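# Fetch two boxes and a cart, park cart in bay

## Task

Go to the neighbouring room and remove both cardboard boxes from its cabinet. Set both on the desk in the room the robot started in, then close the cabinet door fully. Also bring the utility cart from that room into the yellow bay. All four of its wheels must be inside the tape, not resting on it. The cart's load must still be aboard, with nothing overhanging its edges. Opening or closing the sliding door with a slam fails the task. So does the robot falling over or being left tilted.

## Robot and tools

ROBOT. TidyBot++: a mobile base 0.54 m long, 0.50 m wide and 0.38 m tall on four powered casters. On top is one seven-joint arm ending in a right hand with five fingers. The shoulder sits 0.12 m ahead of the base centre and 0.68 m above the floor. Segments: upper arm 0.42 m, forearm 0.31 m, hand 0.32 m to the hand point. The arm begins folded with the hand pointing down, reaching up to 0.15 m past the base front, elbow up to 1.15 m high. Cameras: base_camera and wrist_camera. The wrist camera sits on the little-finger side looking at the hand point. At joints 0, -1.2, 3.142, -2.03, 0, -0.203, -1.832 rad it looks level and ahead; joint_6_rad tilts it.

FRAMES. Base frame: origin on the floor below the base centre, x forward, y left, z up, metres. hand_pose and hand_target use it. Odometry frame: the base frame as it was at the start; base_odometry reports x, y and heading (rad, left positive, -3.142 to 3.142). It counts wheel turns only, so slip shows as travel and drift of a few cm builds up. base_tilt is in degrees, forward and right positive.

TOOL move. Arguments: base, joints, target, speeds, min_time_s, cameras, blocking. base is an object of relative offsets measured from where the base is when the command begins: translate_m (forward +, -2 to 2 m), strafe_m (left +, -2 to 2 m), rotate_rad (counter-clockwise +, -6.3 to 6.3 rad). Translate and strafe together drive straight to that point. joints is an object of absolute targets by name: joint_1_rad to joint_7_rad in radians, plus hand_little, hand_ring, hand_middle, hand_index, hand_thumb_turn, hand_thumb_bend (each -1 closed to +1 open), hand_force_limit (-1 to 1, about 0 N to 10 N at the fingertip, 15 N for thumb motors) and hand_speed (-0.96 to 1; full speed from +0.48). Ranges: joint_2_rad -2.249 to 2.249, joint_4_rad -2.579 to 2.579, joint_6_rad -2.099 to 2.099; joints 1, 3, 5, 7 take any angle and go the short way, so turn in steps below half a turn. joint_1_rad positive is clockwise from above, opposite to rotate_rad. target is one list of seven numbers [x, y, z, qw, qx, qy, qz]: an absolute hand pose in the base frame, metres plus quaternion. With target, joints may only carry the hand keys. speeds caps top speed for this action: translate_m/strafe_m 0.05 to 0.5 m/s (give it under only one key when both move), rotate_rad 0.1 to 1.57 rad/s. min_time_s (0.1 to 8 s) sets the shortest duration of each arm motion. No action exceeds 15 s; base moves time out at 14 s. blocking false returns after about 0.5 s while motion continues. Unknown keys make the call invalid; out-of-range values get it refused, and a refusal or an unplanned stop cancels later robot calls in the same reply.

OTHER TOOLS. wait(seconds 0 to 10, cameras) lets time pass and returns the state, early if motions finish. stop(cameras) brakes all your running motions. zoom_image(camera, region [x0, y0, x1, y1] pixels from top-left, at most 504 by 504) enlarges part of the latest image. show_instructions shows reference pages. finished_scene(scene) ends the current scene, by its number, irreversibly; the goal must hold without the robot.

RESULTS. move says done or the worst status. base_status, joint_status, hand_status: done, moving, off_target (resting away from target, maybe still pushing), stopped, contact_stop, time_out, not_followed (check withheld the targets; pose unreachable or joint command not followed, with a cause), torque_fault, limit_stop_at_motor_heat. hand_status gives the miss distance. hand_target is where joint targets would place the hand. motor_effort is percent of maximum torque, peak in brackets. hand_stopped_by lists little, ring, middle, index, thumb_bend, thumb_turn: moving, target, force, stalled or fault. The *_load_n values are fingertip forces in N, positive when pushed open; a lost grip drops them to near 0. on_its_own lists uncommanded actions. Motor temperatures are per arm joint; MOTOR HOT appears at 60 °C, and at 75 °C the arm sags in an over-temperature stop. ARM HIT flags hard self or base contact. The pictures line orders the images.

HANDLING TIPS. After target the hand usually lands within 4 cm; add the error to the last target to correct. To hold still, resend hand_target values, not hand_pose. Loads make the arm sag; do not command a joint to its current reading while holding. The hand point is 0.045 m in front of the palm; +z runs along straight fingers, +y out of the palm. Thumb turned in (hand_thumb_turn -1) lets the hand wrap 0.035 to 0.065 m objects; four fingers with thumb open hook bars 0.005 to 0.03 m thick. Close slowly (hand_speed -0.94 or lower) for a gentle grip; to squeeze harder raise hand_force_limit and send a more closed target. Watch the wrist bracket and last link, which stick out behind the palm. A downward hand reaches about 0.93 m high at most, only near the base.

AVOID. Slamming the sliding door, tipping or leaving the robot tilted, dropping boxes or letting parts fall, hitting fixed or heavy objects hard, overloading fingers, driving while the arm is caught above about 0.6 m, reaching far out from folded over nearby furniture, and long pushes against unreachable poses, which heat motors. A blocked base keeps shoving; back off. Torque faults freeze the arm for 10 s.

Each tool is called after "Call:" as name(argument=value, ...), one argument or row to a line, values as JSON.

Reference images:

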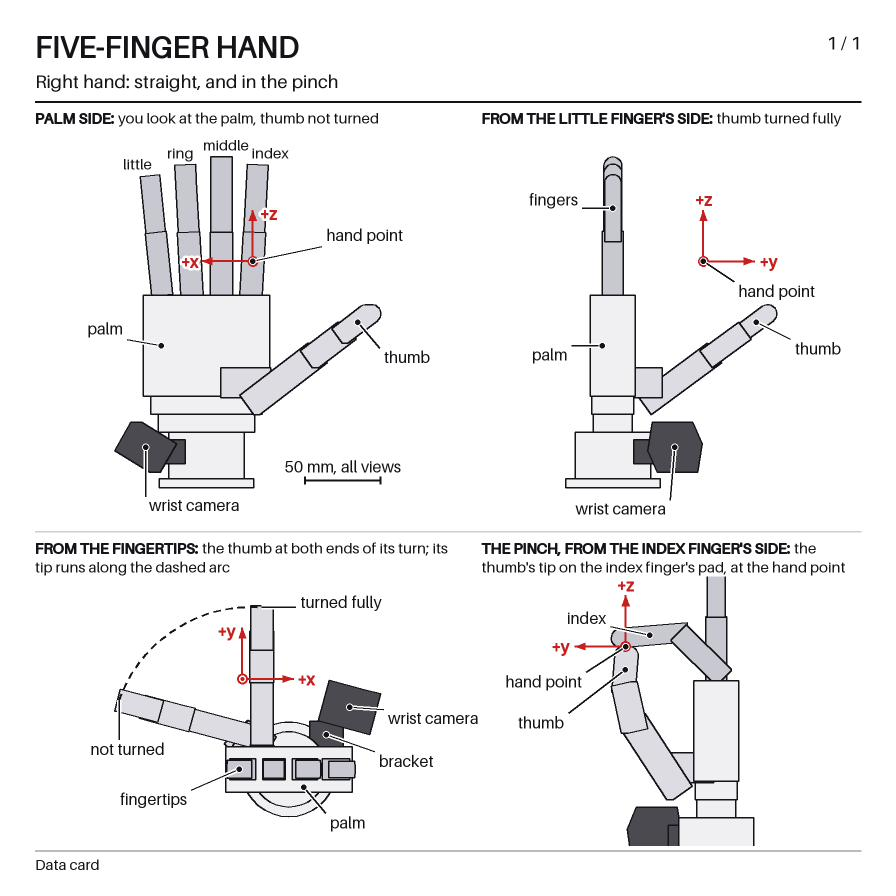

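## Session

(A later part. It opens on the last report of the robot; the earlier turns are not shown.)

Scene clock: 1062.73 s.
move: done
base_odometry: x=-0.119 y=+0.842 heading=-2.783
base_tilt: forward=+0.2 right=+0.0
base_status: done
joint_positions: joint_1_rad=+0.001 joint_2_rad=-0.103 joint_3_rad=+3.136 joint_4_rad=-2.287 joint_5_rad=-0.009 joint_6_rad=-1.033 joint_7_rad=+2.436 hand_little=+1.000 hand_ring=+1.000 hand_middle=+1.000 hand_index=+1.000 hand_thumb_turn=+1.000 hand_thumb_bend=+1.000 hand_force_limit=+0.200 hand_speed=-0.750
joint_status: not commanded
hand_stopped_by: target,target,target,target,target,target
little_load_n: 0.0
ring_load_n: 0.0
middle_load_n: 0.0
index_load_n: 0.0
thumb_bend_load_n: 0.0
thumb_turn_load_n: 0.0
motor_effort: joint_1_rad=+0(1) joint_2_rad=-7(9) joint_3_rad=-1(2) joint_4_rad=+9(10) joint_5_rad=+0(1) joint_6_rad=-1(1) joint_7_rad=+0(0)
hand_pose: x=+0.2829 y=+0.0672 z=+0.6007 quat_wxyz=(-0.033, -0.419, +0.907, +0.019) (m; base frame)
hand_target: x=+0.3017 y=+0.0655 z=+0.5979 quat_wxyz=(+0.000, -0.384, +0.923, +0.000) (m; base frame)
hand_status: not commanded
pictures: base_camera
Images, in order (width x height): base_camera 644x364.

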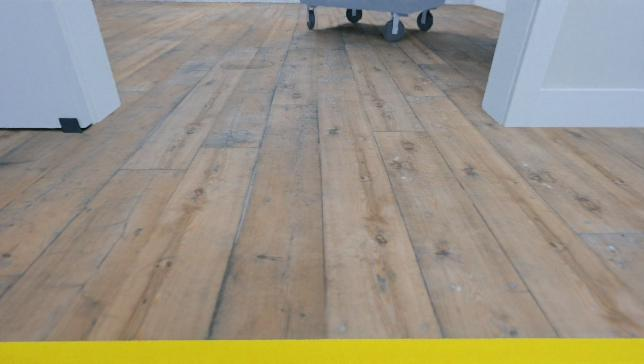

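Call:
move(
  base={"translate_m": 1.54, "strafe_m": 0.025},
  speeds={"translate_m": 0.4},
  cameras=["base_camera"],
)

Call:
move(
  base={"rotate_rad": 1.571},
  speeds={"rotate_rad": 0.7},
  cameras=["base_camera"],
)

Scene clock: 1075.87 s.
move: done
base_odometry: x=-1.552 y=+0.277 heading=-2.783
base_tilt: forward=+0.2 right=+0.0
base_status: done
joint_positions: joint_1_rad=+0.001 joint_2_rad=-0.108 joint_3_rad=+3.136 joint_4_rad=-2.288 joint_5_rad=-0.009 joint_6_rad=-1.029 joint_7_rad=+2.436 hand_little=+1.000 hand_ring=+1.000 hand_middle=+1.000 hand_index=+1.000 hand_thumb_turn=+1.000 hand_thumb_bend=+1.000 hand_force_limit=+0.200 hand_speed=-0.750
joint_status: not commanded
hand_stopped_by: target,target,target,target,target,target
little_load_n: 0.0
ring_load_n: 0.0
middle_load_n: 0.0
index_load_n: 0.0
thumb_bend_load_n: 0.0
thumb_turn_load_n: 0.5
motor_effort: joint_1_rad=+0(1) joint_2_rad=-7(9) joint_3_rad=-2(2) joint_4_rad=+9(10) joint_5_rad=+0(0) joint_6_rad=-1(1) joint_7_rad=+0(1)
hand_pose: x=+0.2838 y=+0.0672 z=+0.6010 quat_wxyz=(-0.029, -0.419, +0.907, +0.017) (m; base frame)
hand_target: x=+0.3017 y=+0.0655 z=+0.5979 quat_wxyz=(+0.000, -0.384, +0.923, +0.000) (m; base frame)
hand_status: not commanded
pictures: base_camera
Images, in order (width x height): base_camera 644x364.

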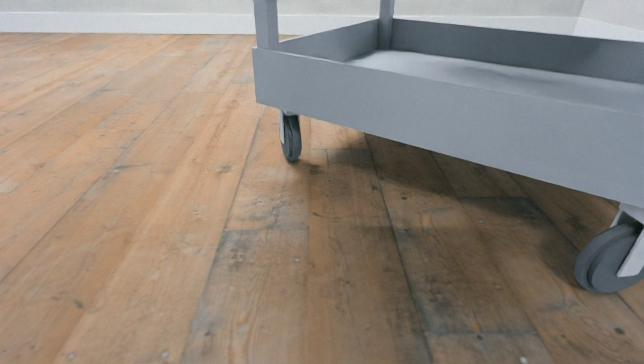

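Scene clock: 1078.87 s.
move: done
base_odometry: x=-1.552 y=+0.277 heading=-1.212
base_tilt: forward=+0.2 right=+0.0
base_status: done
joint_positions: joint_1_rad=+0.001 joint_2_rad=-0.108 joint_3_rad=+3.136 joint_4_rad=-2.288 joint_5_rad=-0.009 joint_6_rad=-1.029 joint_7_rad=+2.436 hand_little=+1.000 hand_ring=+1.000 hand_middle=+1.000 hand_index=+1.000 hand_thumb_turn=+1.000 hand_thumb_bend=+1.000 hand_force_limit=+0.200 hand_speed=-0.750
joint_status: not commanded
hand_stopped_by: target,target,target,target,target,target
little_load_n: 0.0
ring_load_n: 0.0
middle_load_n: 0.0
index_load_n: 0.0
thumb_bend_load_n: 0.0
thumb_turn_load_n: 0.0
motor_effort: joint_1_rad=+0(1) joint_2_rad=-7(8) joint_3_rad=-1(2) joint_4_rad=+9(10) joint_5_rad=+0(1) joint_6_rad=-1(1) joint_7_rad=+0(0)
hand_pose: x=+0.2839 y=+0.0672 z=+0.6010 quat_wxyz=(-0.029, -0.419, +0.907, +0.017) (m; base frame)
hand_target: x=+0.3017 y=+0.0655 z=+0.5979 quat_wxyz=(+0.000, -0.384, +0.923, +0.000) (m; base frame)
hand_status: not commanded
pictures: base_camera
Images, in order (width x height): base_camera 644x364.

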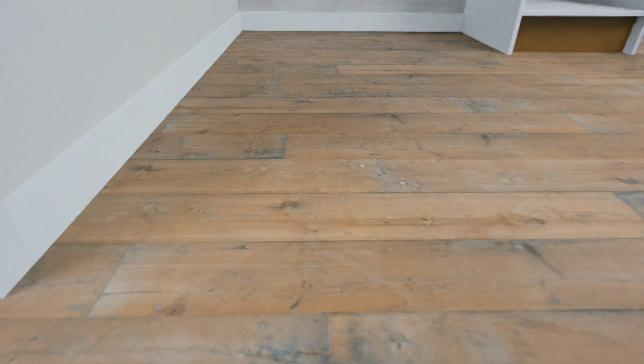

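Call:
move(
  base={"translate_m": 0.77},
  speeds={"translate_m": 0.35},
)

Call:
move(
  base={"strafe_m": -1.73},
  speeds={"strafe_m": 0.35},
  cameras=["base_camera"],
)

Scene clock: 1099.73 s.
move: done
base_odometry: x=-1.282 y=-0.444 heading=-1.211
base_tilt: forward=+0.2 right=+0.0
base_status: done
joint_positions: joint_1_rad=+0.001 joint_2_rad=-0.110 joint_3_rad=+3.136 joint_4_rad=-2.289 joint_5_rad=-0.009 joint_6_rad=-1.027 joint_7_rad=+2.436 hand_little=+1.000 hand_ring=+1.000 hand_middle=+1.000 hand_index=+1.000 hand_thumb_turn=+1.000 hand_thumb_bend=+1.000 hand_force_limit=+0.200 hand_speed=-0.750
joint_status: not commanded
hand_stopped_by: target,target,target,target,target,target
little_load_n: 0.0
ring_load_n: 0.0
middle_load_n: 0.0
index_load_n: 0.0
thumb_bend_load_n: 0.0
thumb_turn_load_n: 0.0
motor_effort: joint_1_rad=+0(1) joint_2_rad=-7(9) joint_3_rad=-1(2) joint_4_rad=+9(10) joint_5_rad=+0(0) joint_6_rad=-1(1) joint_7_rad=+0(0)
hand_pose: x=+0.2841 y=+0.0672 z=+0.6011 quat_wxyz=(-0.028, -0.419, +0.907, +0.017) (m; base frame)
hand_target: x=+0.3017 y=+0.0655 z=+0.5979 quat_wxyz=(+0.000, -0.384, +0.923, +0.000) (m; base frame)
hand_status: not commanded
pictures: none

Scene clock: 1105.73 s.
move: done
base_odometry: x=-2.901 y=-1.053 heading=-1.211
base_tilt: forward=+0.2 right=+0.0
base_status: done
joint_positions: joint_1_rad=+0.001 joint_2_rad=-0.110 joint_3_rad=+3.136 joint_4_rad=-2.289 joint_5_rad=-0.009 joint_6_rad=-1.027 joint_7_rad=+2.436 hand_little=+1.000 hand_ring=+1.000 hand_middle=+1.000 hand_index=+1.000 hand_thumb_turn=+1.000 hand_thumb_bend=+1.000 hand_force_limit=+0.200 hand_speed=-0.750
joint_status: not commanded
hand_stopped_by: target,target,target,target,target,target
little_load_n: 0.0
ring_load_n: 0.0
middle_load_n: 0.0
index_load_n: 0.0
thumb_bend_load_n: 0.0
thumb_turn_load_n: 0.0
motor_effort: joint_1_rad=+0(1) joint_2_rad=-7(8) joint_3_rad=-2(2) joint_4_rad=+9(10) joint_5_rad=+0(1) joint_6_rad=-1(1) joint_7_rad=+0(1)
hand_pose: x=+0.2841 y=+0.0672 z=+0.6011 quat_wxyz=(-0.028, -0.419, +0.907, +0.017) (m; base frame)
hand_target: x=+0.3017 y=+0.0655 z=+0.5979 quat_wxyz=(+0.000, -0.384, +0.923, +0.000) (m; base frame)
hand_status: not commanded
pictures: base_camera
Images, in order (width x height): base_camera 644x364.

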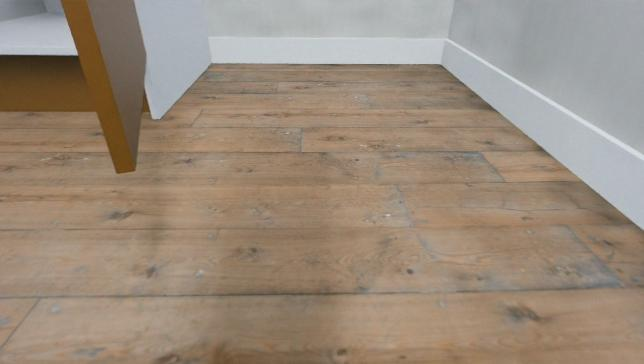

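Call:
move(
  joints={"joint_2_rad": 0.62, "joint_4_rad": -2.13, "joint_6_rad": 0.47, "joint_7_rad": -1.6, "hand_index": -1, "hand_middle": -1, "hand_ring": -1, "hand_little": -1},
  min_time_s=3.5,
  cameras=["all"],
)

Scene clock: 1119.07 s.
move: done
base_odometry: x=-2.901 y=-1.053 heading=-1.211
base_tilt: forward=+0.2 right=+0.0
base_status: not commanded
joint_positions: joint_1_rad=+0.001 joint_2_rad=+0.590 joint_3_rad=+3.136 joint_4_rad=-2.154 joint_5_rad=-0.009 joint_6_rad=+0.388 joint_7_rad=+4.606 hand_little=-1.000 hand_ring=-1.000 hand_middle=-1.000 hand_index=-1.000 hand_thumb_turn=+1.000 hand_thumb_bend=+1.000 hand_force_limit=+0.200 hand_speed=-0.750
joint_status: all done
hand_stopped_by: target,target,target,target,target,target
little_load_n: 0.0
ring_load_n: 0.0
middle_load_n: 0.0
index_load_n: 0.0
thumb_bend_load_n: 0.0
thumb_turn_load_n: 0.0
motor_effort: joint_1_rad=-1(1) joint_2_rad=-24(25) joint_3_rad=-2(2) joint_4_rad=+7(11) joint_5_rad=+0(1) joint_6_rad=+5(5) joint_7_rad=+0(1)
hand_pose: x=+0.6760 y=-0.0532 z=+0.4874 quat_wxyz=(+0.023, -0.922, +0.052, -0.382) (m; base frame)
hand_target: x=+0.7067 y=-0.0581 z=+0.4993 quat_wxyz=(+0.006, -0.909, +0.013, -0.418) (m; base frame)
hand_status: not commanded
pictures: base_camera, wrist_camera
Images, in order (width x height): base_camera 644x364, wrist_camera 504x504.

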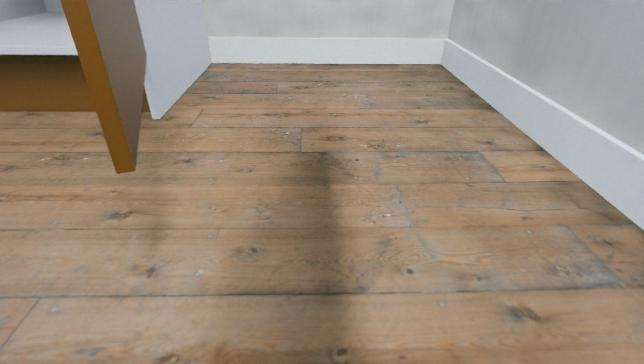

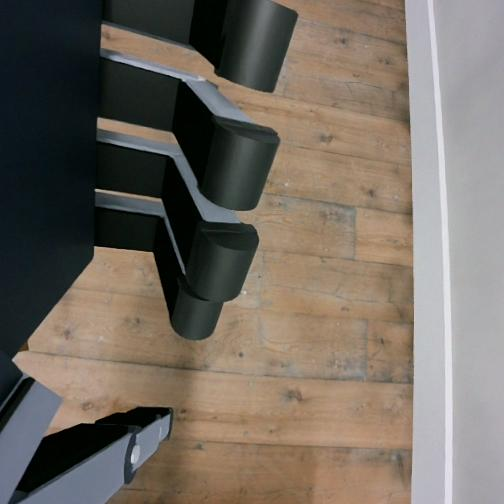

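Call:
move(
  base={"strafe_m": 0.3},
  speeds={"strafe_m": 0.15},
  cameras=["base_camera"],
)

Call:
move(
  base={"strafe_m": 0.25},
  speeds={"strafe_m": 0.15},
  cameras=["base_camera"],
)

Call:
move(
  base={"strafe_m": 0.12},
  speeds={"strafe_m": 0.12},
  cameras=["all"],
)

Scene clock: 1128.83 s.
move: done
base_odometry: x=-2.621 y=-0.947 heading=-1.211
base_tilt: forward=+0.2 right=+0.0
base_status: done
joint_positions: joint_1_rad=+0.002 joint_2_rad=+0.591 joint_3_rad=+3.140 joint_4_rad=-2.149 joint_5_rad=-0.009 joint_6_rad=+0.392 joint_7_rad=+4.611 hand_little=-1.000 hand_ring=-1.000 hand_middle=-1.000 hand_index=-1.000 hand_thumb_turn=+1.000 hand_thumb_bend=+1.000 hand_force_limit=+0.200 hand_speed=-0.750
joint_status: not commanded
hand_stopped_by: target,target,target,target,target,target
little_load_n: 0.5
ring_load_n: 0.0
middle_load_n: 0.0
index_load_n: 0.0
thumb_bend_load_n: 0.0
thumb_turn_load_n: 0.0
motor_effort: joint_1_rad=+0(5) joint_2_rad=-24(26) joint_3_rad=-2(6) joint_4_rad=+6(10) joint_5_rad=+0(1) joint_6_rad=+5(6) joint_7_rad=+0(2)
hand_pose: x=+0.6794 y=-0.0567 z=+0.4895 quat_wxyz=(+0.020, -0.921, +0.052, -0.386) (m; base frame)
hand_target: x=+0.7067 y=-0.0581 z=+0.4993 quat_wxyz=(+0.006, -0.909, +0.013, -0.418) (m; base frame)
hand_status: not commanded
pictures: base_camera
Images, in order (width x height): base_camera 644x364.

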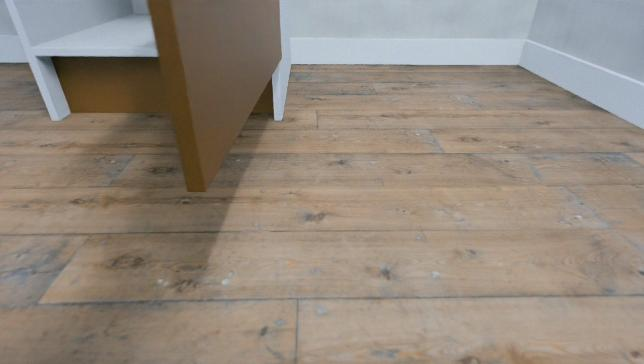

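Scene clock: 1131.17 s.
move: done
base_odometry: x=-2.387 y=-0.859 heading=-1.212
base_tilt: forward=+0.2 right=+0.0
base_status: done
joint_positions: joint_1_rad=+0.000 joint_2_rad=+0.591 joint_3_rad=+3.142 joint_4_rad=-2.149 joint_5_rad=-0.009 joint_6_rad=+0.392 joint_7_rad=+4.611 hand_little=-1.000 hand_ring=-1.000 hand_middle=-1.000 hand_index=-1.000 hand_thumb_turn=+1.000 hand_thumb_bend=+1.000 hand_force_limit=+0.200 hand_speed=-0.750
joint_status: not commanded
hand_stopped_by: target,target,target,target,target,target
little_load_n: 0.0
ring_load_n: 0.0
middle_load_n: 0.0
index_load_n: 0.0
thumb_bend_load_n: 0.0
thumb_turn_load_n: 0.0
motor_effort: joint_1_rad=-1(6) joint_2_rad=-25(25) joint_3_rad=-2(6) joint_4_rad=+7(7) joint_5_rad=+0(2) joint_6_rad=+5(5) joint_7_rad=+0(1)
hand_pose: x=+0.6795 y=-0.0563 z=+0.4896 quat_wxyz=(+0.019, -0.921, +0.051, -0.386) (m; base frame)
hand_target: x=+0.7067 y=-0.0581 z=+0.4993 quat_wxyz=(+0.006, -0.909, +0.013, -0.418) (m; base frame)
hand_status: not commanded
pictures: base_camera
Images, in order (width x height): base_camera 644x364.

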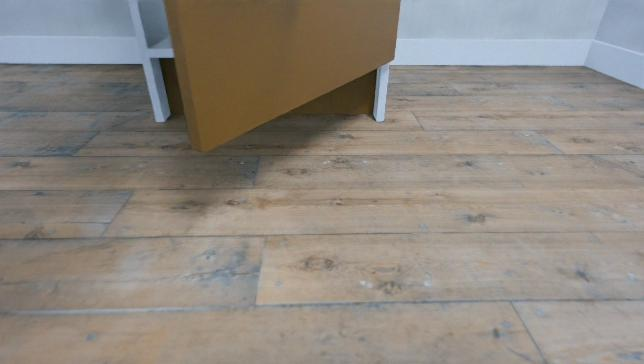

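Scene clock: 1132.80 s.
move: done
base_odometry: x=-2.274 y=-0.817 heading=-1.212
base_tilt: forward=+0.2 right=+0.0
base_status: done
joint_positions: joint_1_rad=-0.002 joint_2_rad=+0.591 joint_3_rad=+3.142 joint_4_rad=-2.149 joint_5_rad=-0.009 joint_6_rad=+0.393 joint_7_rad=+4.611 hand_little=-1.000 hand_ring=-1.000 hand_middle=-1.000 hand_index=-1.000 hand_thumb_turn=+1.000 hand_thumb_bend=+1.000 hand_force_limit=+0.200 hand_speed=-0.750
joint_status: not commanded
hand_stopped_by: target,target,target,target,target,target
little_load_n: 0.0
ring_load_n: -0.5
middle_load_n: 0.0
index_load_n: 0.0
thumb_bend_load_n: 0.0
thumb_turn_load_n: 0.0
motor_effort: joint_1_rad=+0(6) joint_2_rad=-24(25) joint_3_rad=-2(7) joint_4_rad=+7(9) joint_5_rad=+0(3) joint_6_rad=+5(7) joint_7_rad=+0(1)
hand_pose: x=+0.6798 y=-0.0557 z=+0.4897 quat_wxyz=(+0.020, -0.921, +0.051, -0.386) (m; base frame)
hand_target: x=+0.7067 y=-0.0581 z=+0.4993 quat_wxyz=(+0.006, -0.909, +0.013, -0.418) (m; base frame)
hand_status: not commanded
pictures: base_camera, wrist_camera
Images, in order (width x height): base_camera 644x364, wrist_camera 504x504.

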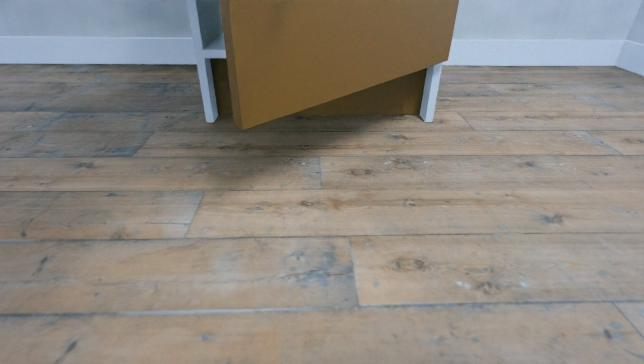

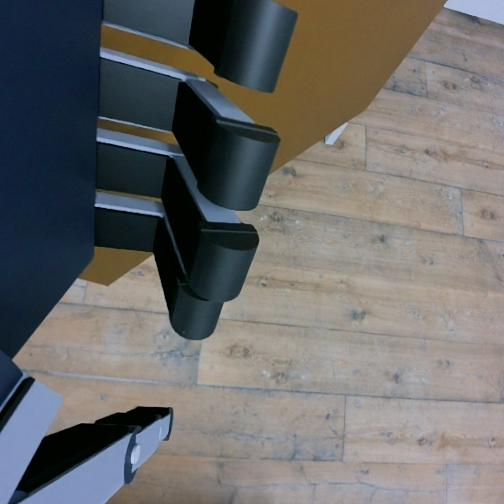

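Call:
move(
  base={"translate_m": 0.33},
  speeds={"translate_m": 0.12},
  cameras=["all"],
)

Scene clock: 1139.10 s.
move: done
base_odometry: x=-2.158 y=-1.126 heading=-1.212
base_tilt: forward=+0.2 right=+0.0
base_status: done
joint_positions: joint_1_rad=+0.000 joint_2_rad=+0.597 joint_3_rad=+3.143 joint_4_rad=-2.167 joint_5_rad=-0.009 joint_6_rad=+0.395 joint_7_rad=+4.611 hand_little=-1.000 hand_ring=-1.000 hand_middle=-1.000 hand_index=-1.000 hand_thumb_turn=+1.000 hand_thumb_bend=+1.000 hand_force_limit=+0.200 hand_speed=-0.750
joint_status: not commanded
hand_stopped_by: target,target,target,target,target,target
little_load_n: -2.0
ring_load_n: 0.0
middle_load_n: 0.0
index_load_n: 0.0
thumb_bend_load_n: 0.0
thumb_turn_load_n: 0.0
motor_effort: joint_1_rad=-1(4) joint_2_rad=-25(27) joint_3_rad=-2(5) joint_4_rad=+11(24) joint_5_rad=+1(3) joint_6_rad=+8(18) joint_7_rad=+1(2)
hand_pose: x=+0.6695 y=-0.0567 z=+0.4813 quat_wxyz=(+0.019, -0.925, +0.052, -0.377) (m; base frame)
hand_target: x=+0.7067 y=-0.0581 z=+0.4993 quat_wxyz=(+0.006, -0.909, +0.013, -0.418) (m; base frame)
hand_status: not commanded
pictures: base_camera, wrist_camera
Images, in order (width x height): base_camera 644x364, wrist_camera 504x504.

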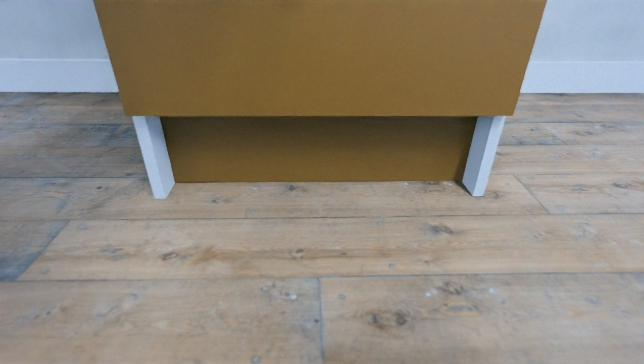

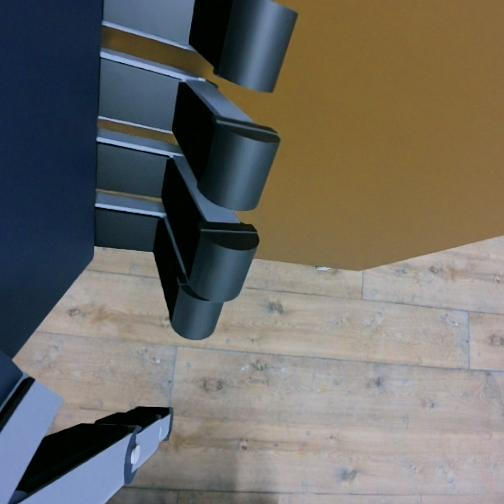

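Call:
move(
  base={"translate_m": 0.05},
  speeds={"translate_m": 0.05},
  cameras=["base_camera"],
)

Scene clock: 1144.20 s.
move: done
base_odometry: x=-2.141 y=-1.172 heading=-1.212
base_tilt: forward=+0.2 right=+0.0
base_status: done
joint_positions: joint_1_rad=+0.000 joint_2_rad=+0.615 joint_3_rad=+3.143 joint_4_rad=-2.254 joint_5_rad=-0.009 joint_6_rad=+0.395 joint_7_rad=+4.611 hand_little=-1.001 hand_ring=-1.000 hand_middle=-1.000 hand_index=-1.000 hand_thumb_turn=+1.000 hand_thumb_bend=+1.000 hand_force_limit=+0.200 hand_speed=-0.750
joint_status: not commanded
hand_stopped_by: target,target,target,target,target,target
little_load_n: -6.5
ring_load_n: 0.0
middle_load_n: 0.0
index_load_n: 0.0
thumb_bend_load_n: 0.0
thumb_turn_load_n: 0.0
motor_effort: joint_1_rad=-3(3) joint_2_rad=-27(29) joint_3_rad=-3(4) joint_4_rad=+25(30) joint_5_rad=+3(4) joint_6_rad=+20(23) joint_7_rad=+2(2)
hand_pose: x=+0.6166 y=-0.0568 z=+0.4471 quat_wxyz=(+0.016, -0.943, +0.053, -0.328) (m; base frame)
hand_target: x=+0.7067 y=-0.0581 z=+0.4993 quat_wxyz=(+0.006, -0.909, +0.013, -0.418) (m; base frame)
hand_status: not commanded
pictures: base_camera
Images, in order (width x height): base_camera 644x364.

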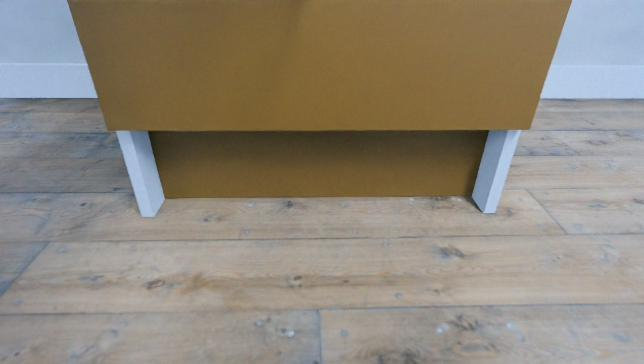

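Call:
move(
  base={"translate_m": -0.35},
  speeds={"translate_m": 0.15},
  cameras=["all"],
)

Scene clock: 1150.83 s.
move: done
base_odometry: x=-2.263 y=-0.844 heading=-1.212
base_tilt: forward=+0.2 right=+0.0
base_status: done
joint_positions: joint_1_rad=+0.000 joint_2_rad=+0.626 joint_3_rad=+3.143 joint_4_rad=-2.140 joint_5_rad=-0.009 joint_6_rad=+0.422 joint_7_rad=+4.612 hand_little=-1.000 hand_ring=-1.000 hand_middle=-1.000 hand_index=-1.000 hand_thumb_turn=+1.000 hand_thumb_bend=+1.000 hand_force_limit=+0.200 hand_speed=-0.750
joint_status: not commanded
hand_stopped_by: target,target,target,target,target,target
little_load_n: 0.0
ring_load_n: 0.0
middle_load_n: 0.0
index_load_n: 0.0
thumb_bend_load_n: 0.0
thumb_turn_load_n: 0.0
motor_effort: joint_1_rad=+0(3) joint_2_rad=-26(30) joint_3_rad=-2(4) joint_4_rad=+7(24) joint_5_rad=+0(3) joint_6_rad=+5(19) joint_7_rad=+0(2)
hand_pose: x=+0.6852 y=-0.0569 z=+0.4789 quat_wxyz=(+0.019, -0.920, +0.051, -0.388) (m; base frame)
hand_target: x=+0.7067 y=-0.0581 z=+0.4993 quat_wxyz=(+0.006, -0.909, +0.013, -0.418) (m; base frame)
hand_status: not commanded
pictures: base_camera, wrist_camera
Images, in order (width x height): base_camera 644x364, wrist_camera 504x504.

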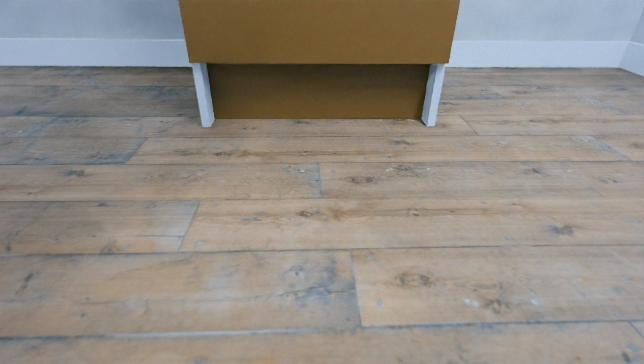

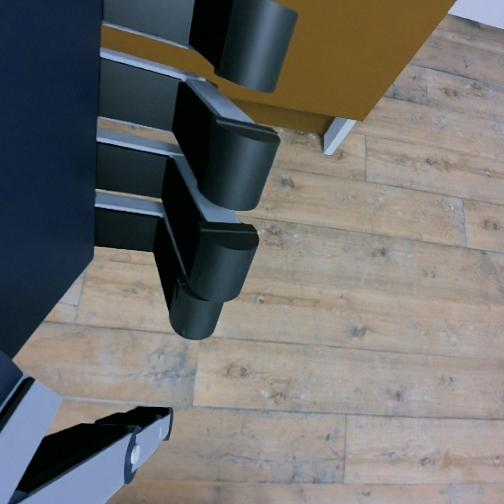

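Call:
move(
  base={"strafe_m": -0.6},
  speeds={"strafe_m": 0.3},
  joints={"joint_1_rad": 0, "joint_2_rad": -1.2, "joint_3_rad": 3.142, "joint_4_rad": -2.03, "joint_5_rad": 0, "joint_6_rad": -0.35, "joint_7_rad": -1.832, "hand_index": 1, "hand_middle": 1, "hand_ring": 1, "hand_little": 1, "hand_thumb_turn": 1},
  min_time_s=3.5,
)

Call:
move(
  base={"rotate_rad": 3.14},
  speeds={"rotate_rad": 0.8},
  cameras=["all"],
)

Scene clock: 1212.47 s.
move: done
base_odometry: x=-2.825 y=-1.055 heading=-1.212
base_tilt: forward=+0.2 right=+0.0
base_status: done
joint_positions: joint_1_rad=+0.000 joint_2_rad=-1.177 joint_3_rad=+3.143 joint_4_rad=-2.058 joint_5_rad=-0.009 joint_6_rad=-0.273 joint_7_rad=+4.528 hand_little=+1.000 hand_ring=+1.000 hand_middle=+1.000 hand_index=+1.000 hand_thumb_turn=+1.000 hand_thumb_bend=+1.000 hand_force_limit=+0.200 hand_speed=-0.750
joint_status: all done
hand_stopped_by: target,target,target,target,target,target
little_load_n: 0.0
ring_load_n: 0.0
middle_load_n: 0.0
index_load_n: 0.0
thumb_bend_load_n: 0.0
thumb_turn_load_n: 0.0
motor_effort: joint_1_rad=+0(3) joint_2_rad=+14(28) joint_3_rad=-1(3) joint_4_rad=+12(16) joint_5_rad=+0(2) joint_6_rad=+7(8) joint_7_rad=+0(1)
hand_pose: x=+0.2844 y=-0.0515 z=+1.1356 quat_wxyz=(+0.082, -0.543, +0.052, -0.834) (m; base frame)
hand_target: x=+0.2739 y=-0.0490 z=+1.1272 quat_wxyz=(+0.108, -0.552, +0.073, -0.824) (m; base frame)
hand_status: not commanded
pictures: none

Scene clock: 1217.20 s.
move: done
base_odometry: x=-2.825 y=-1.055 heading=+1.928
base_tilt: forward=+0.1 right=+0.0
base_status: done
joint_positions: joint_1_rad=+0.000 joint_2_rad=-1.177 joint_3_rad=+3.143 joint_4_rad=-2.058 joint_5_rad=-0.009 joint_6_rad=-0.275 joint_7_rad=+4.527 hand_little=+1.000 hand_ring=+1.000 hand_middle=+1.000 hand_index=+1.000 hand_thumb_turn=+1.000 hand_thumb_bend=+1.000 hand_force_limit=+0.200 hand_speed=-0.750
joint_status: not commanded
hand_stopped_by: target,target,target,target,target,target
little_load_n: 0.0
ring_load_n: 0.0
middle_load_n: 0.0
index_load_n: 0.0
thumb_bend_load_n: 0.0
thumb_turn_load_n: 0.0
motor_effort: joint_1_rad=+0(1) joint_2_rad=+14(15) joint_3_rad=-1(1) joint_4_rad=+12(13) joint_5_rad=+0(1) joint_6_rad=+7(7) joint_7_rad=+0(0)
hand_pose: x=+0.2846 y=-0.0515 z=+1.1349 quat_wxyz=(+0.082, -0.544, +0.052, -0.834) (m; base frame)
hand_target: x=+0.2739 y=-0.0490 z=+1.1272 quat_wxyz=(+0.108, -0.552, +0.073, -0.824) (m; base frame)
hand_status: not commanded
pictures: base_camera, wrist_camera
Images, in order (width x height): base_camera 644x364, wrist_camera 504x504.

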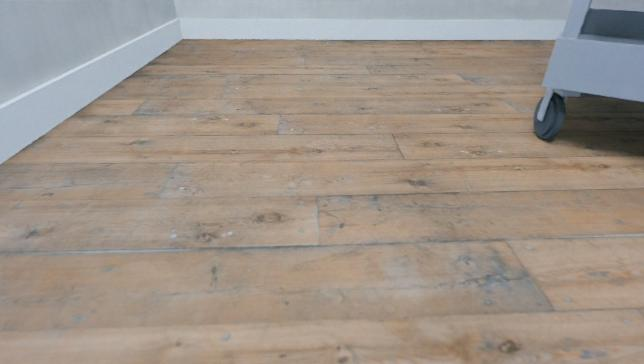

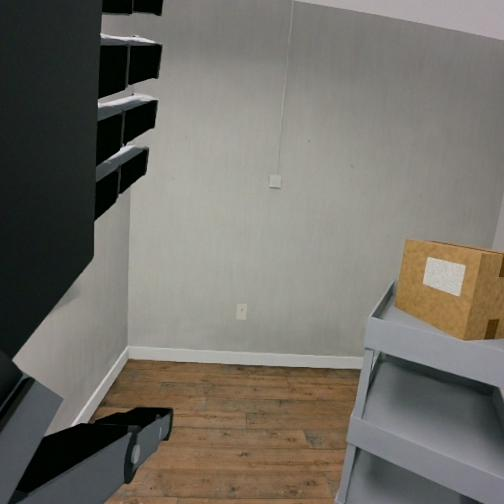

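Call:
move(
  base={"translate_m": 1.5},
  speeds={"translate_m": 0.3},
  cameras=["all"],
)

Scene clock: 1238.20 s.
move: done
base_odometry: x=-3.349 y=+0.351 heading=+1.928
base_tilt: forward=+0.2 right=+0.0
base_status: done
joint_positions: joint_1_rad=+0.000 joint_2_rad=-1.180 joint_3_rad=+3.143 joint_4_rad=-2.055 joint_5_rad=-0.009 joint_6_rad=-0.278 joint_7_rad=+4.527 hand_little=+1.000 hand_ring=+1.000 hand_middle=+1.000 hand_index=+1.000 hand_thumb_turn=+1.000 hand_thumb_bend=+1.000 hand_force_limit=+0.200 hand_speed=-0.750
joint_status: not commanded
hand_stopped_by: target,target,target,target,target,target
little_load_n: 0.0
ring_load_n: 0.0
middle_load_n: 0.0
index_load_n: 0.0
thumb_bend_load_n: 0.0
thumb_turn_load_n: 0.0
motor_effort: joint_1_rad=+0(1) joint_2_rad=+14(16) joint_3_rad=-1(1) joint_4_rad=+13(14) joint_5_rad=+0(1) joint_6_rad=+7(7) joint_7_rad=+0(0)
hand_pose: x=+0.2826 y=-0.0514 z=+1.1363 quat_wxyz=(+0.082, -0.542, +0.052, -0.835) (m; base frame)
hand_target: x=+0.2739 y=-0.0490 z=+1.1272 quat_wxyz=(+0.108, -0.552, +0.073, -0.824) (m; base frame)
hand_status: not commanded
pictures: base_camera, wrist_camera
Images, in order (width x height): base_camera 644x364, wrist_camera 504x504.

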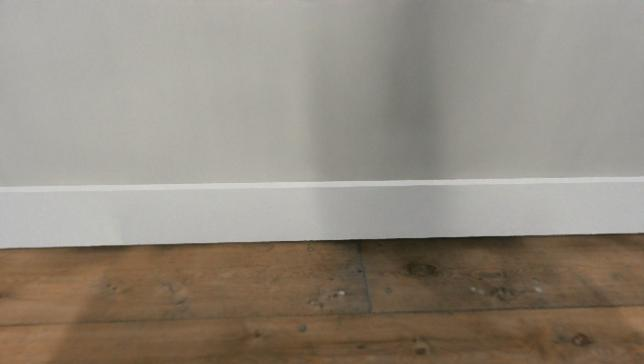

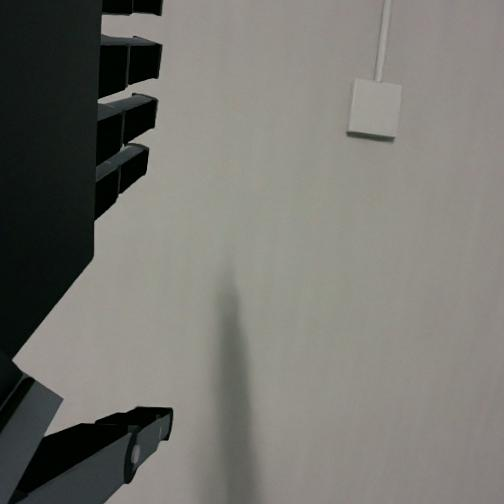

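Call:
move(
  base={"rotate_rad": -2.22},
  speeds={"rotate_rad": 0.7},
  cameras=["all"],
)

Scene clock: 1261.73 s.
move: done
base_odometry: x=-3.349 y=+0.351 heading=-0.291
base_tilt: forward=+0.1 right=+0.0
base_status: done
joint_positions: joint_1_rad=+0.000 joint_2_rad=-1.180 joint_3_rad=+3.143 joint_4_rad=-2.055 joint_5_rad=-0.009 joint_6_rad=-0.278 joint_7_rad=+4.527 hand_little=+1.000 hand_ring=+1.000 hand_middle=+1.000 hand_index=+1.000 hand_thumb_turn=+1.000 hand_thumb_bend=+1.000 hand_force_limit=+0.200 hand_speed=-0.750
joint_status: not commanded
hand_stopped_by: target,target,target,target,target,target
little_load_n: 0.0
ring_load_n: 0.0
middle_load_n: 0.0
index_load_n: 0.0
thumb_bend_load_n: 0.0
thumb_turn_load_n: 0.0
motor_effort: joint_1_rad=+0(1) joint_2_rad=+13(14) joint_3_rad=-1(1) joint_4_rad=+12(13) joint_5_rad=+0(1) joint_6_rad=+7(7) joint_7_rad=+0(0)
hand_pose: x=+0.2826 y=-0.0514 z=+1.1363 quat_wxyz=(+0.082, -0.542, +0.052, -0.834) (m; base frame)
hand_target: x=+0.2739 y=-0.0490 z=+1.1272 quat_wxyz=(+0.108, -0.552, +0.073, -0.824) (m; base frame)
hand_status: not commanded
pictures: base_camera, wrist_camera
Images, in order (width x height): base_camera 644x364, wrist_camera 504x504.

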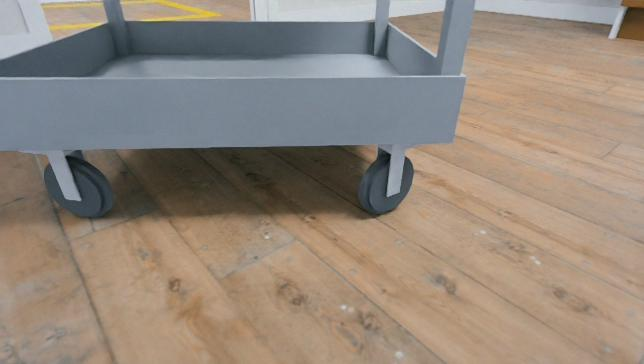

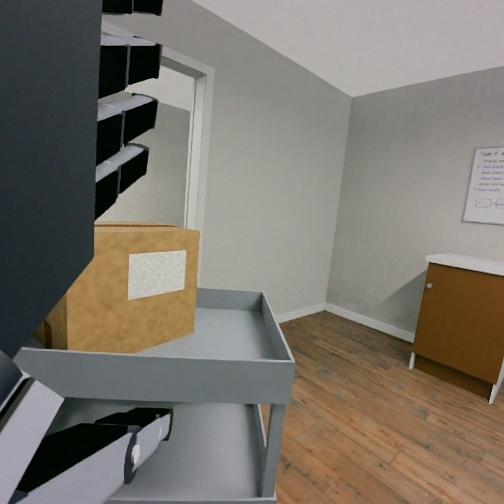

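Call:
move(
  base={"rotate_rad": 0.025, "strafe_m": 0.1, "translate_m": 0.15},
  speeds={"translate_m": 0.15},
  cameras=["all"],
)

Scene clock: 1286.80 s.
move: done
base_odometry: x=-3.177 y=+0.404 heading=-0.267
base_tilt: forward=+0.2 right=+0.0
base_status: done
joint_positions: joint_1_rad=+0.000 joint_2_rad=-1.181 joint_3_rad=+3.143 joint_4_rad=-2.054 joint_5_rad=-0.009 joint_6_rad=-0.278 joint_7_rad=+4.527 hand_little=+1.000 hand_ring=+1.000 hand_middle=+1.000 hand_index=+1.000 hand_thumb_turn=+1.000 hand_thumb_bend=+1.000 hand_force_limit=+0.200 hand_speed=-0.750
joint_status: not commanded
hand_stopped_by: target,target,target,target,target,target
little_load_n: 0.0
ring_load_n: 0.0
middle_load_n: 0.0
index_load_n: 0.0
thumb_bend_load_n: 0.0
thumb_turn_load_n: 0.0
motor_effort: joint_1_rad=+0(1) joint_2_rad=+13(15) joint_3_rad=-1(2) joint_4_rad=+12(13) joint_5_rad=+0(1) joint_6_rad=+7(7) joint_7_rad=+0(0)
hand_pose: x=+0.2820 y=-0.0514 z=+1.1367 quat_wxyz=(+0.082, -0.542, +0.052, -0.835) (m; base frame)
hand_target: x=+0.2739 y=-0.0490 z=+1.1272 quat_wxyz=(+0.108, -0.552, +0.073, -0.824) (m; base frame)
hand_status: not commanded
pictures: base_camera, wrist_camera
Images, in order (width x height): base_camera 644x364, wrist_camera 504x504.

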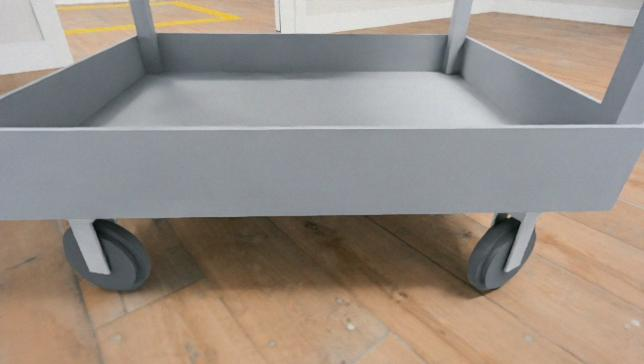

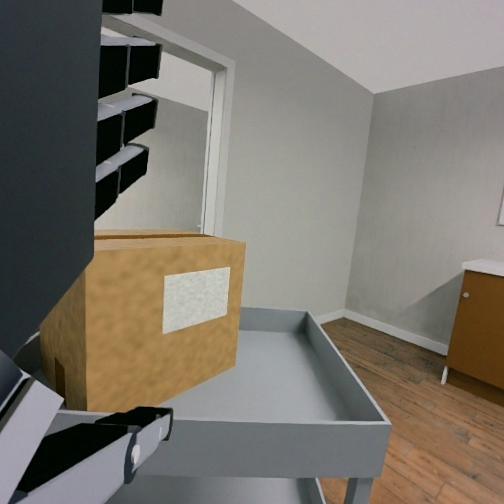

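Call:
move(
  base={"translate_m": 0.28, "rotate_rad": 0.01},
  speeds={"translate_m": 0.1},
  cameras=["all"],
)

Scene clock: 1304.87 s.
move: done
base_odometry: x=-2.907 y=+0.330 heading=-0.257
base_tilt: forward=+0.1 right=+0.0
base_status: done
joint_positions: joint_1_rad=+0.000 joint_2_rad=-1.183 joint_3_rad=+3.143 joint_4_rad=-2.053 joint_5_rad=-0.009 joint_6_rad=-0.279 joint_7_rad=+4.527 hand_little=+1.000 hand_ring=+1.000 hand_middle=+1.000 hand_index=+1.000 hand_thumb_turn=+1.000 hand_thumb_bend=+1.000 hand_force_limit=+0.200 hand_speed=-0.750
joint_status: not commanded
hand_stopped_by: target,target,target,target,target,target
little_load_n: 0.0
ring_load_n: 0.0
middle_load_n: 0.0
index_load_n: -0.5
thumb_bend_load_n: 0.0
thumb_turn_load_n: 0.0
motor_effort: joint_1_rad=+0(1) joint_2_rad=+14(16) joint_3_rad=-1(1) joint_4_rad=+13(13) joint_5_rad=+0(1) joint_6_rad=+6(7) joint_7_rad=+0(0)
hand_pose: x=+0.2810 y=-0.0514 z=+1.1373 quat_wxyz=(+0.082, -0.541, +0.052, -0.835) (m; base frame)
hand_target: x=+0.2739 y=-0.0490 z=+1.1272 quat_wxyz=(+0.108, -0.552, +0.073, -0.824) (m; base frame)
hand_status: not commanded
pictures: base_camera, wrist_camera
Images, in order (width x height): base_camera 644x364, wrist_camera 504x504.

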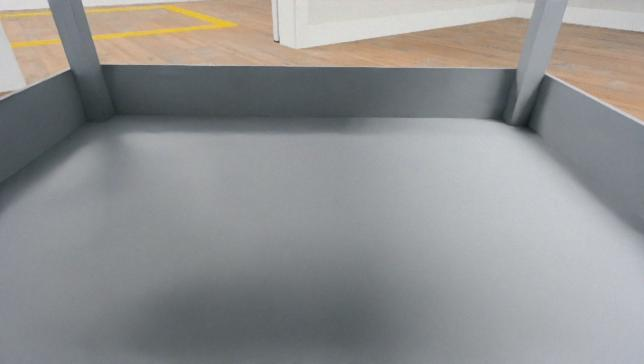

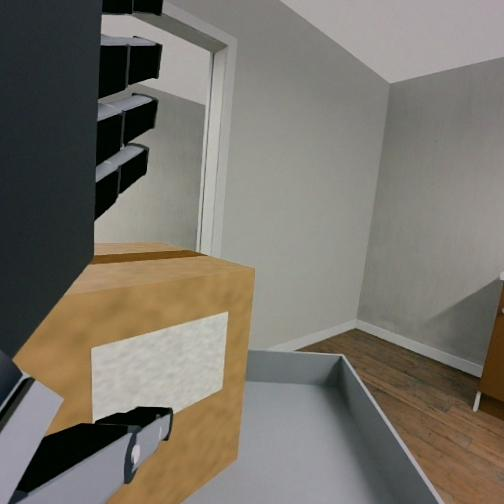

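Call:
move(
  base={"translate_m": 0.05},
  speeds={"translate_m": 0.08},
  cameras=["all"],
)

Scene clock: 1316.57 s.
move: done
base_odometry: x=-2.859 y=+0.317 heading=-0.257
base_tilt: forward=+0.2 right=+0.0
base_status: done
joint_positions: joint_1_rad=+0.000 joint_2_rad=-1.184 joint_3_rad=+3.143 joint_4_rad=-2.052 joint_5_rad=-0.009 joint_6_rad=-0.279 joint_7_rad=+4.527 hand_little=+1.000 hand_ring=+1.000 hand_middle=+1.000 hand_index=+1.000 hand_thumb_turn=+1.000 hand_thumb_bend=+1.000 hand_force_limit=+0.200 hand_speed=-0.750
joint_status: not commanded
hand_stopped_by: target,target,target,target,target,target
little_load_n: 0.0
ring_load_n: 0.0
middle_load_n: 0.0
index_load_n: 0.0
thumb_bend_load_n: 0.0
thumb_turn_load_n: 0.0
motor_effort: joint_1_rad=+0(1) joint_2_rad=+13(15) joint_3_rad=-1(1) joint_4_rad=+12(14) joint_5_rad=+0(1) joint_6_rad=+7(7) joint_7_rad=+0(0)
hand_pose: x=+0.2804 y=-0.0514 z=+1.1377 quat_wxyz=(+0.082, -0.541, +0.052, -0.836) (m; base frame)
hand_target: x=+0.2739 y=-0.0490 z=+1.1272 quat_wxyz=(+0.108, -0.552, +0.073, -0.824) (m; base frame)
hand_status: not commanded
pictures: base_camera, wrist_camera
Images, in order (width x height): base_camera 644x364, wrist_camera 504x504.

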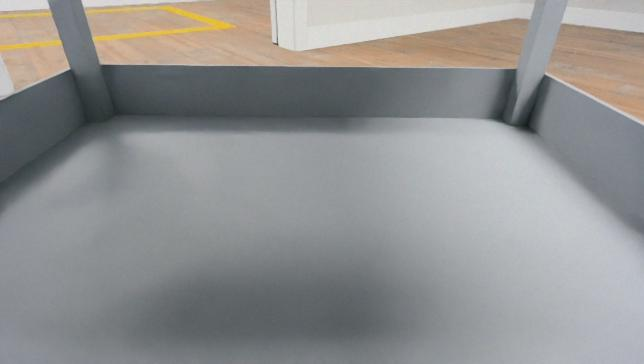

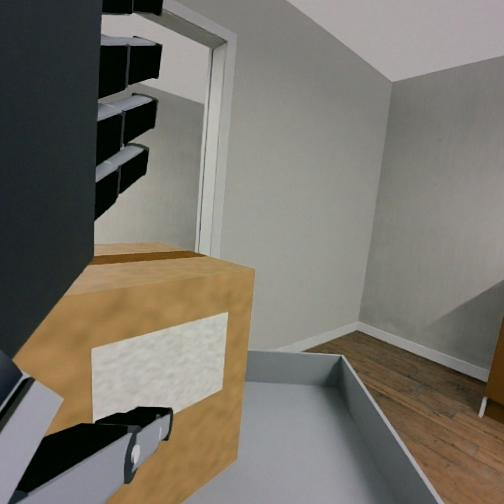

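Call:
move(
  base={"translate_m": 0.2, "strafe_m": -0.057, "rotate_rad": 0.15},
  speeds={"translate_m": 0.13, "rotate_rad": 0.1},
  cameras=["all"],
)

Scene clock: 1337.57 s.
move: done
base_odometry: x=-2.680 y=+0.211 heading=-0.106
base_tilt: forward=+0.2 right=+0.0
base_status: done
joint_positions: joint_1_rad=+0.000 joint_2_rad=-1.185 joint_3_rad=+3.143 joint_4_rad=-2.052 joint_5_rad=-0.009 joint_6_rad=-0.280 joint_7_rad=+4.527 hand_little=+1.000 hand_ring=+1.000 hand_middle=+1.000 hand_index=+1.000 hand_thumb_turn=+1.000 hand_thumb_bend=+1.000 hand_force_limit=+0.200 hand_speed=-0.750
joint_status: not commanded
hand_stopped_by: target,target,target,target,target,target
little_load_n: 0.0
ring_load_n: 0.0
middle_load_n: 0.0
index_load_n: 0.0
thumb_bend_load_n: 0.0
thumb_turn_load_n: 0.0
motor_effort: joint_1_rad=+0(1) joint_2_rad=+13(16) joint_3_rad=-1(2) joint_4_rad=+12(14) joint_5_rad=+1(1) joint_6_rad=+7(7) joint_7_rad=+0(1)
hand_pose: x=+0.2794 y=-0.0514 z=+1.1383 quat_wxyz=(+0.082, -0.540, +0.052, -0.836) (m; base frame)
hand_target: x=+0.2739 y=-0.0490 z=+1.1272 quat_wxyz=(+0.108, -0.552, +0.073, -0.824) (m; base frame)
hand_status: not commanded
pictures: base_camera, wrist_camera
Images, in order (width x height): base_camera 644x364, wrist_camera 504x504.

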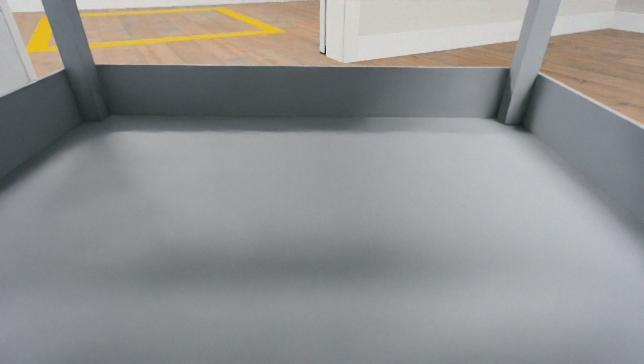

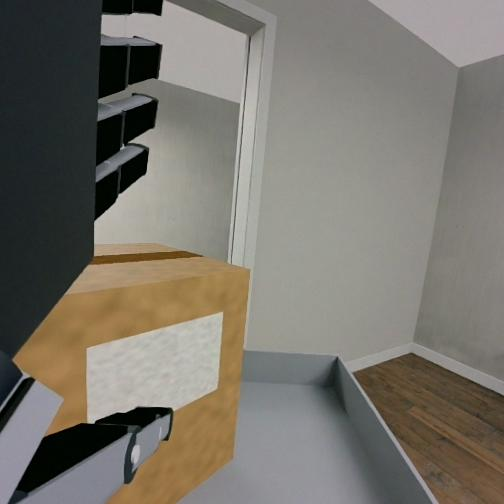

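Call:
move(
  base={"translate_m": 0.2, "strafe_m": -0.054, "rotate_rad": 0.145},
  speeds={"translate_m": 0.14, "rotate_rad": 0.1},
  cameras=["all"],
)

Scene clock: 1360.70 s.
move: done
base_odometry: x=-2.487 y=+0.137 heading=+0.039
base_tilt: forward=+0.1 right=+0.0
base_status: done
joint_positions: joint_1_rad=+0.000 joint_2_rad=-1.186 joint_3_rad=+3.143 joint_4_rad=-2.051 joint_5_rad=-0.009 joint_6_rad=-0.280 joint_7_rad=+4.527 hand_little=+1.000 hand_ring=+1.000 hand_middle=+1.000 hand_index=+1.000 hand_thumb_turn=+1.000 hand_thumb_bend=+1.000 hand_force_limit=+0.200 hand_speed=-0.750
joint_status: not commanded
hand_stopped_by: target,target,target,target,target,target
little_load_n: 0.0
ring_load_n: 0.0
middle_load_n: 0.0
index_load_n: 0.0
thumb_bend_load_n: 0.0
thumb_turn_load_n: 0.0
motor_effort: joint_1_rad=+0(1) joint_2_rad=+14(15) joint_3_rad=-1(2) joint_4_rad=+12(14) joint_5_rad=+0(1) joint_6_rad=+7(7) joint_7_rad=+0(0)
hand_pose: x=+0.2789 y=-0.0514 z=+1.1388 quat_wxyz=(+0.082, -0.539, +0.052, -0.837) (m; base frame)
hand_target: x=+0.2739 y=-0.0490 z=+1.1272 quat_wxyz=(+0.108, -0.552, +0.073, -0.824) (m; base frame)
hand_status: not commanded
pictures: base_camera, wrist_camera
Images, in order (width x height): base_camera 644x364, wrist_camera 504x504.

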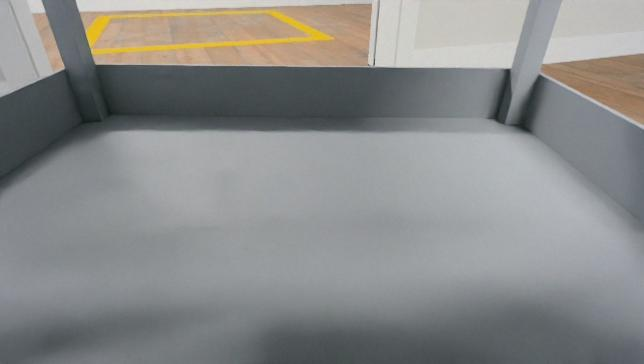

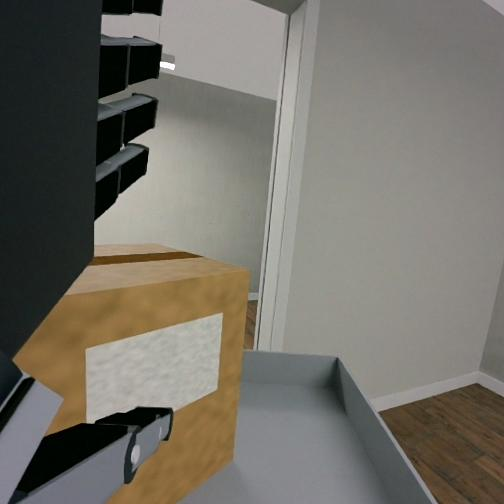

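Call:
move(
  base={"translate_m": 0.25, "strafe_m": -0.056, "rotate_rad": 0.16},
  speeds={"translate_m": 0.15, "rotate_rad": 0.1},
  cameras=["all"],
)

Scene clock: 1369.90 s.
move: done
base_odometry: x=-2.235 y=+0.090 heading=+0.200
base_tilt: forward=+0.2 right=+0.0
base_status: done
joint_positions: joint_1_rad=+0.000 joint_2_rad=-1.187 joint_3_rad=+3.143 joint_4_rad=-2.050 joint_5_rad=-0.009 joint_6_rad=-0.280 joint_7_rad=+4.527 hand_little=+1.000 hand_ring=+1.000 hand_middle=+1.000 hand_index=+1.000 hand_thumb_turn=+1.000 hand_thumb_bend=+1.000 hand_force_limit=+0.200 hand_speed=-0.750
joint_status: not commanded
hand_stopped_by: target,target,target,target,target,target
little_load_n: 0.0
ring_load_n: 0.0
middle_load_n: -0.5
index_load_n: 0.0
thumb_bend_load_n: 0.0
thumb_turn_load_n: 0.0
motor_effort: joint_1_rad=+0(1) joint_2_rad=+14(16) joint_3_rad=-1(2) joint_4_rad=+12(13) joint_5_rad=+0(1) joint_6_rad=+7(7) joint_7_rad=+0(0)
hand_pose: x=+0.2785 y=-0.0514 z=+1.1391 quat_wxyz=(+0.082, -0.539, +0.052, -0.837) (m; base frame)
hand_target: x=+0.2739 y=-0.0490 z=+1.1272 quat_wxyz=(+0.108, -0.552, +0.073, -0.824) (m; base frame)
hand_status: not commanded
pictures: base_camera, wrist_camera
Images, in order (width x height): base_camera 644x364, wrist_camera 504x504.

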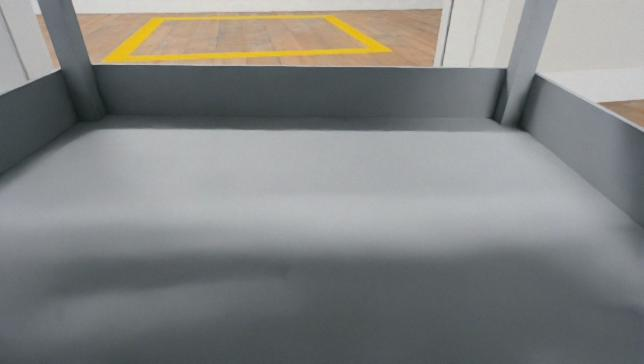

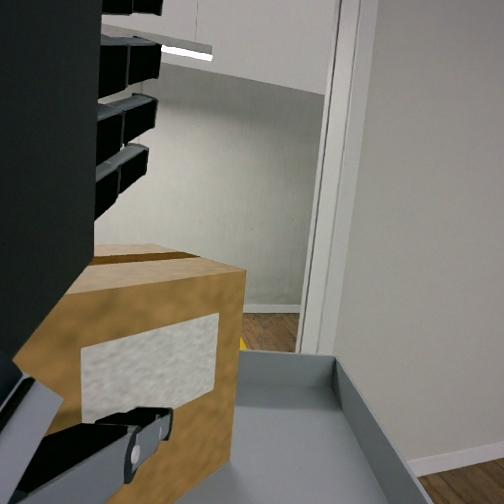

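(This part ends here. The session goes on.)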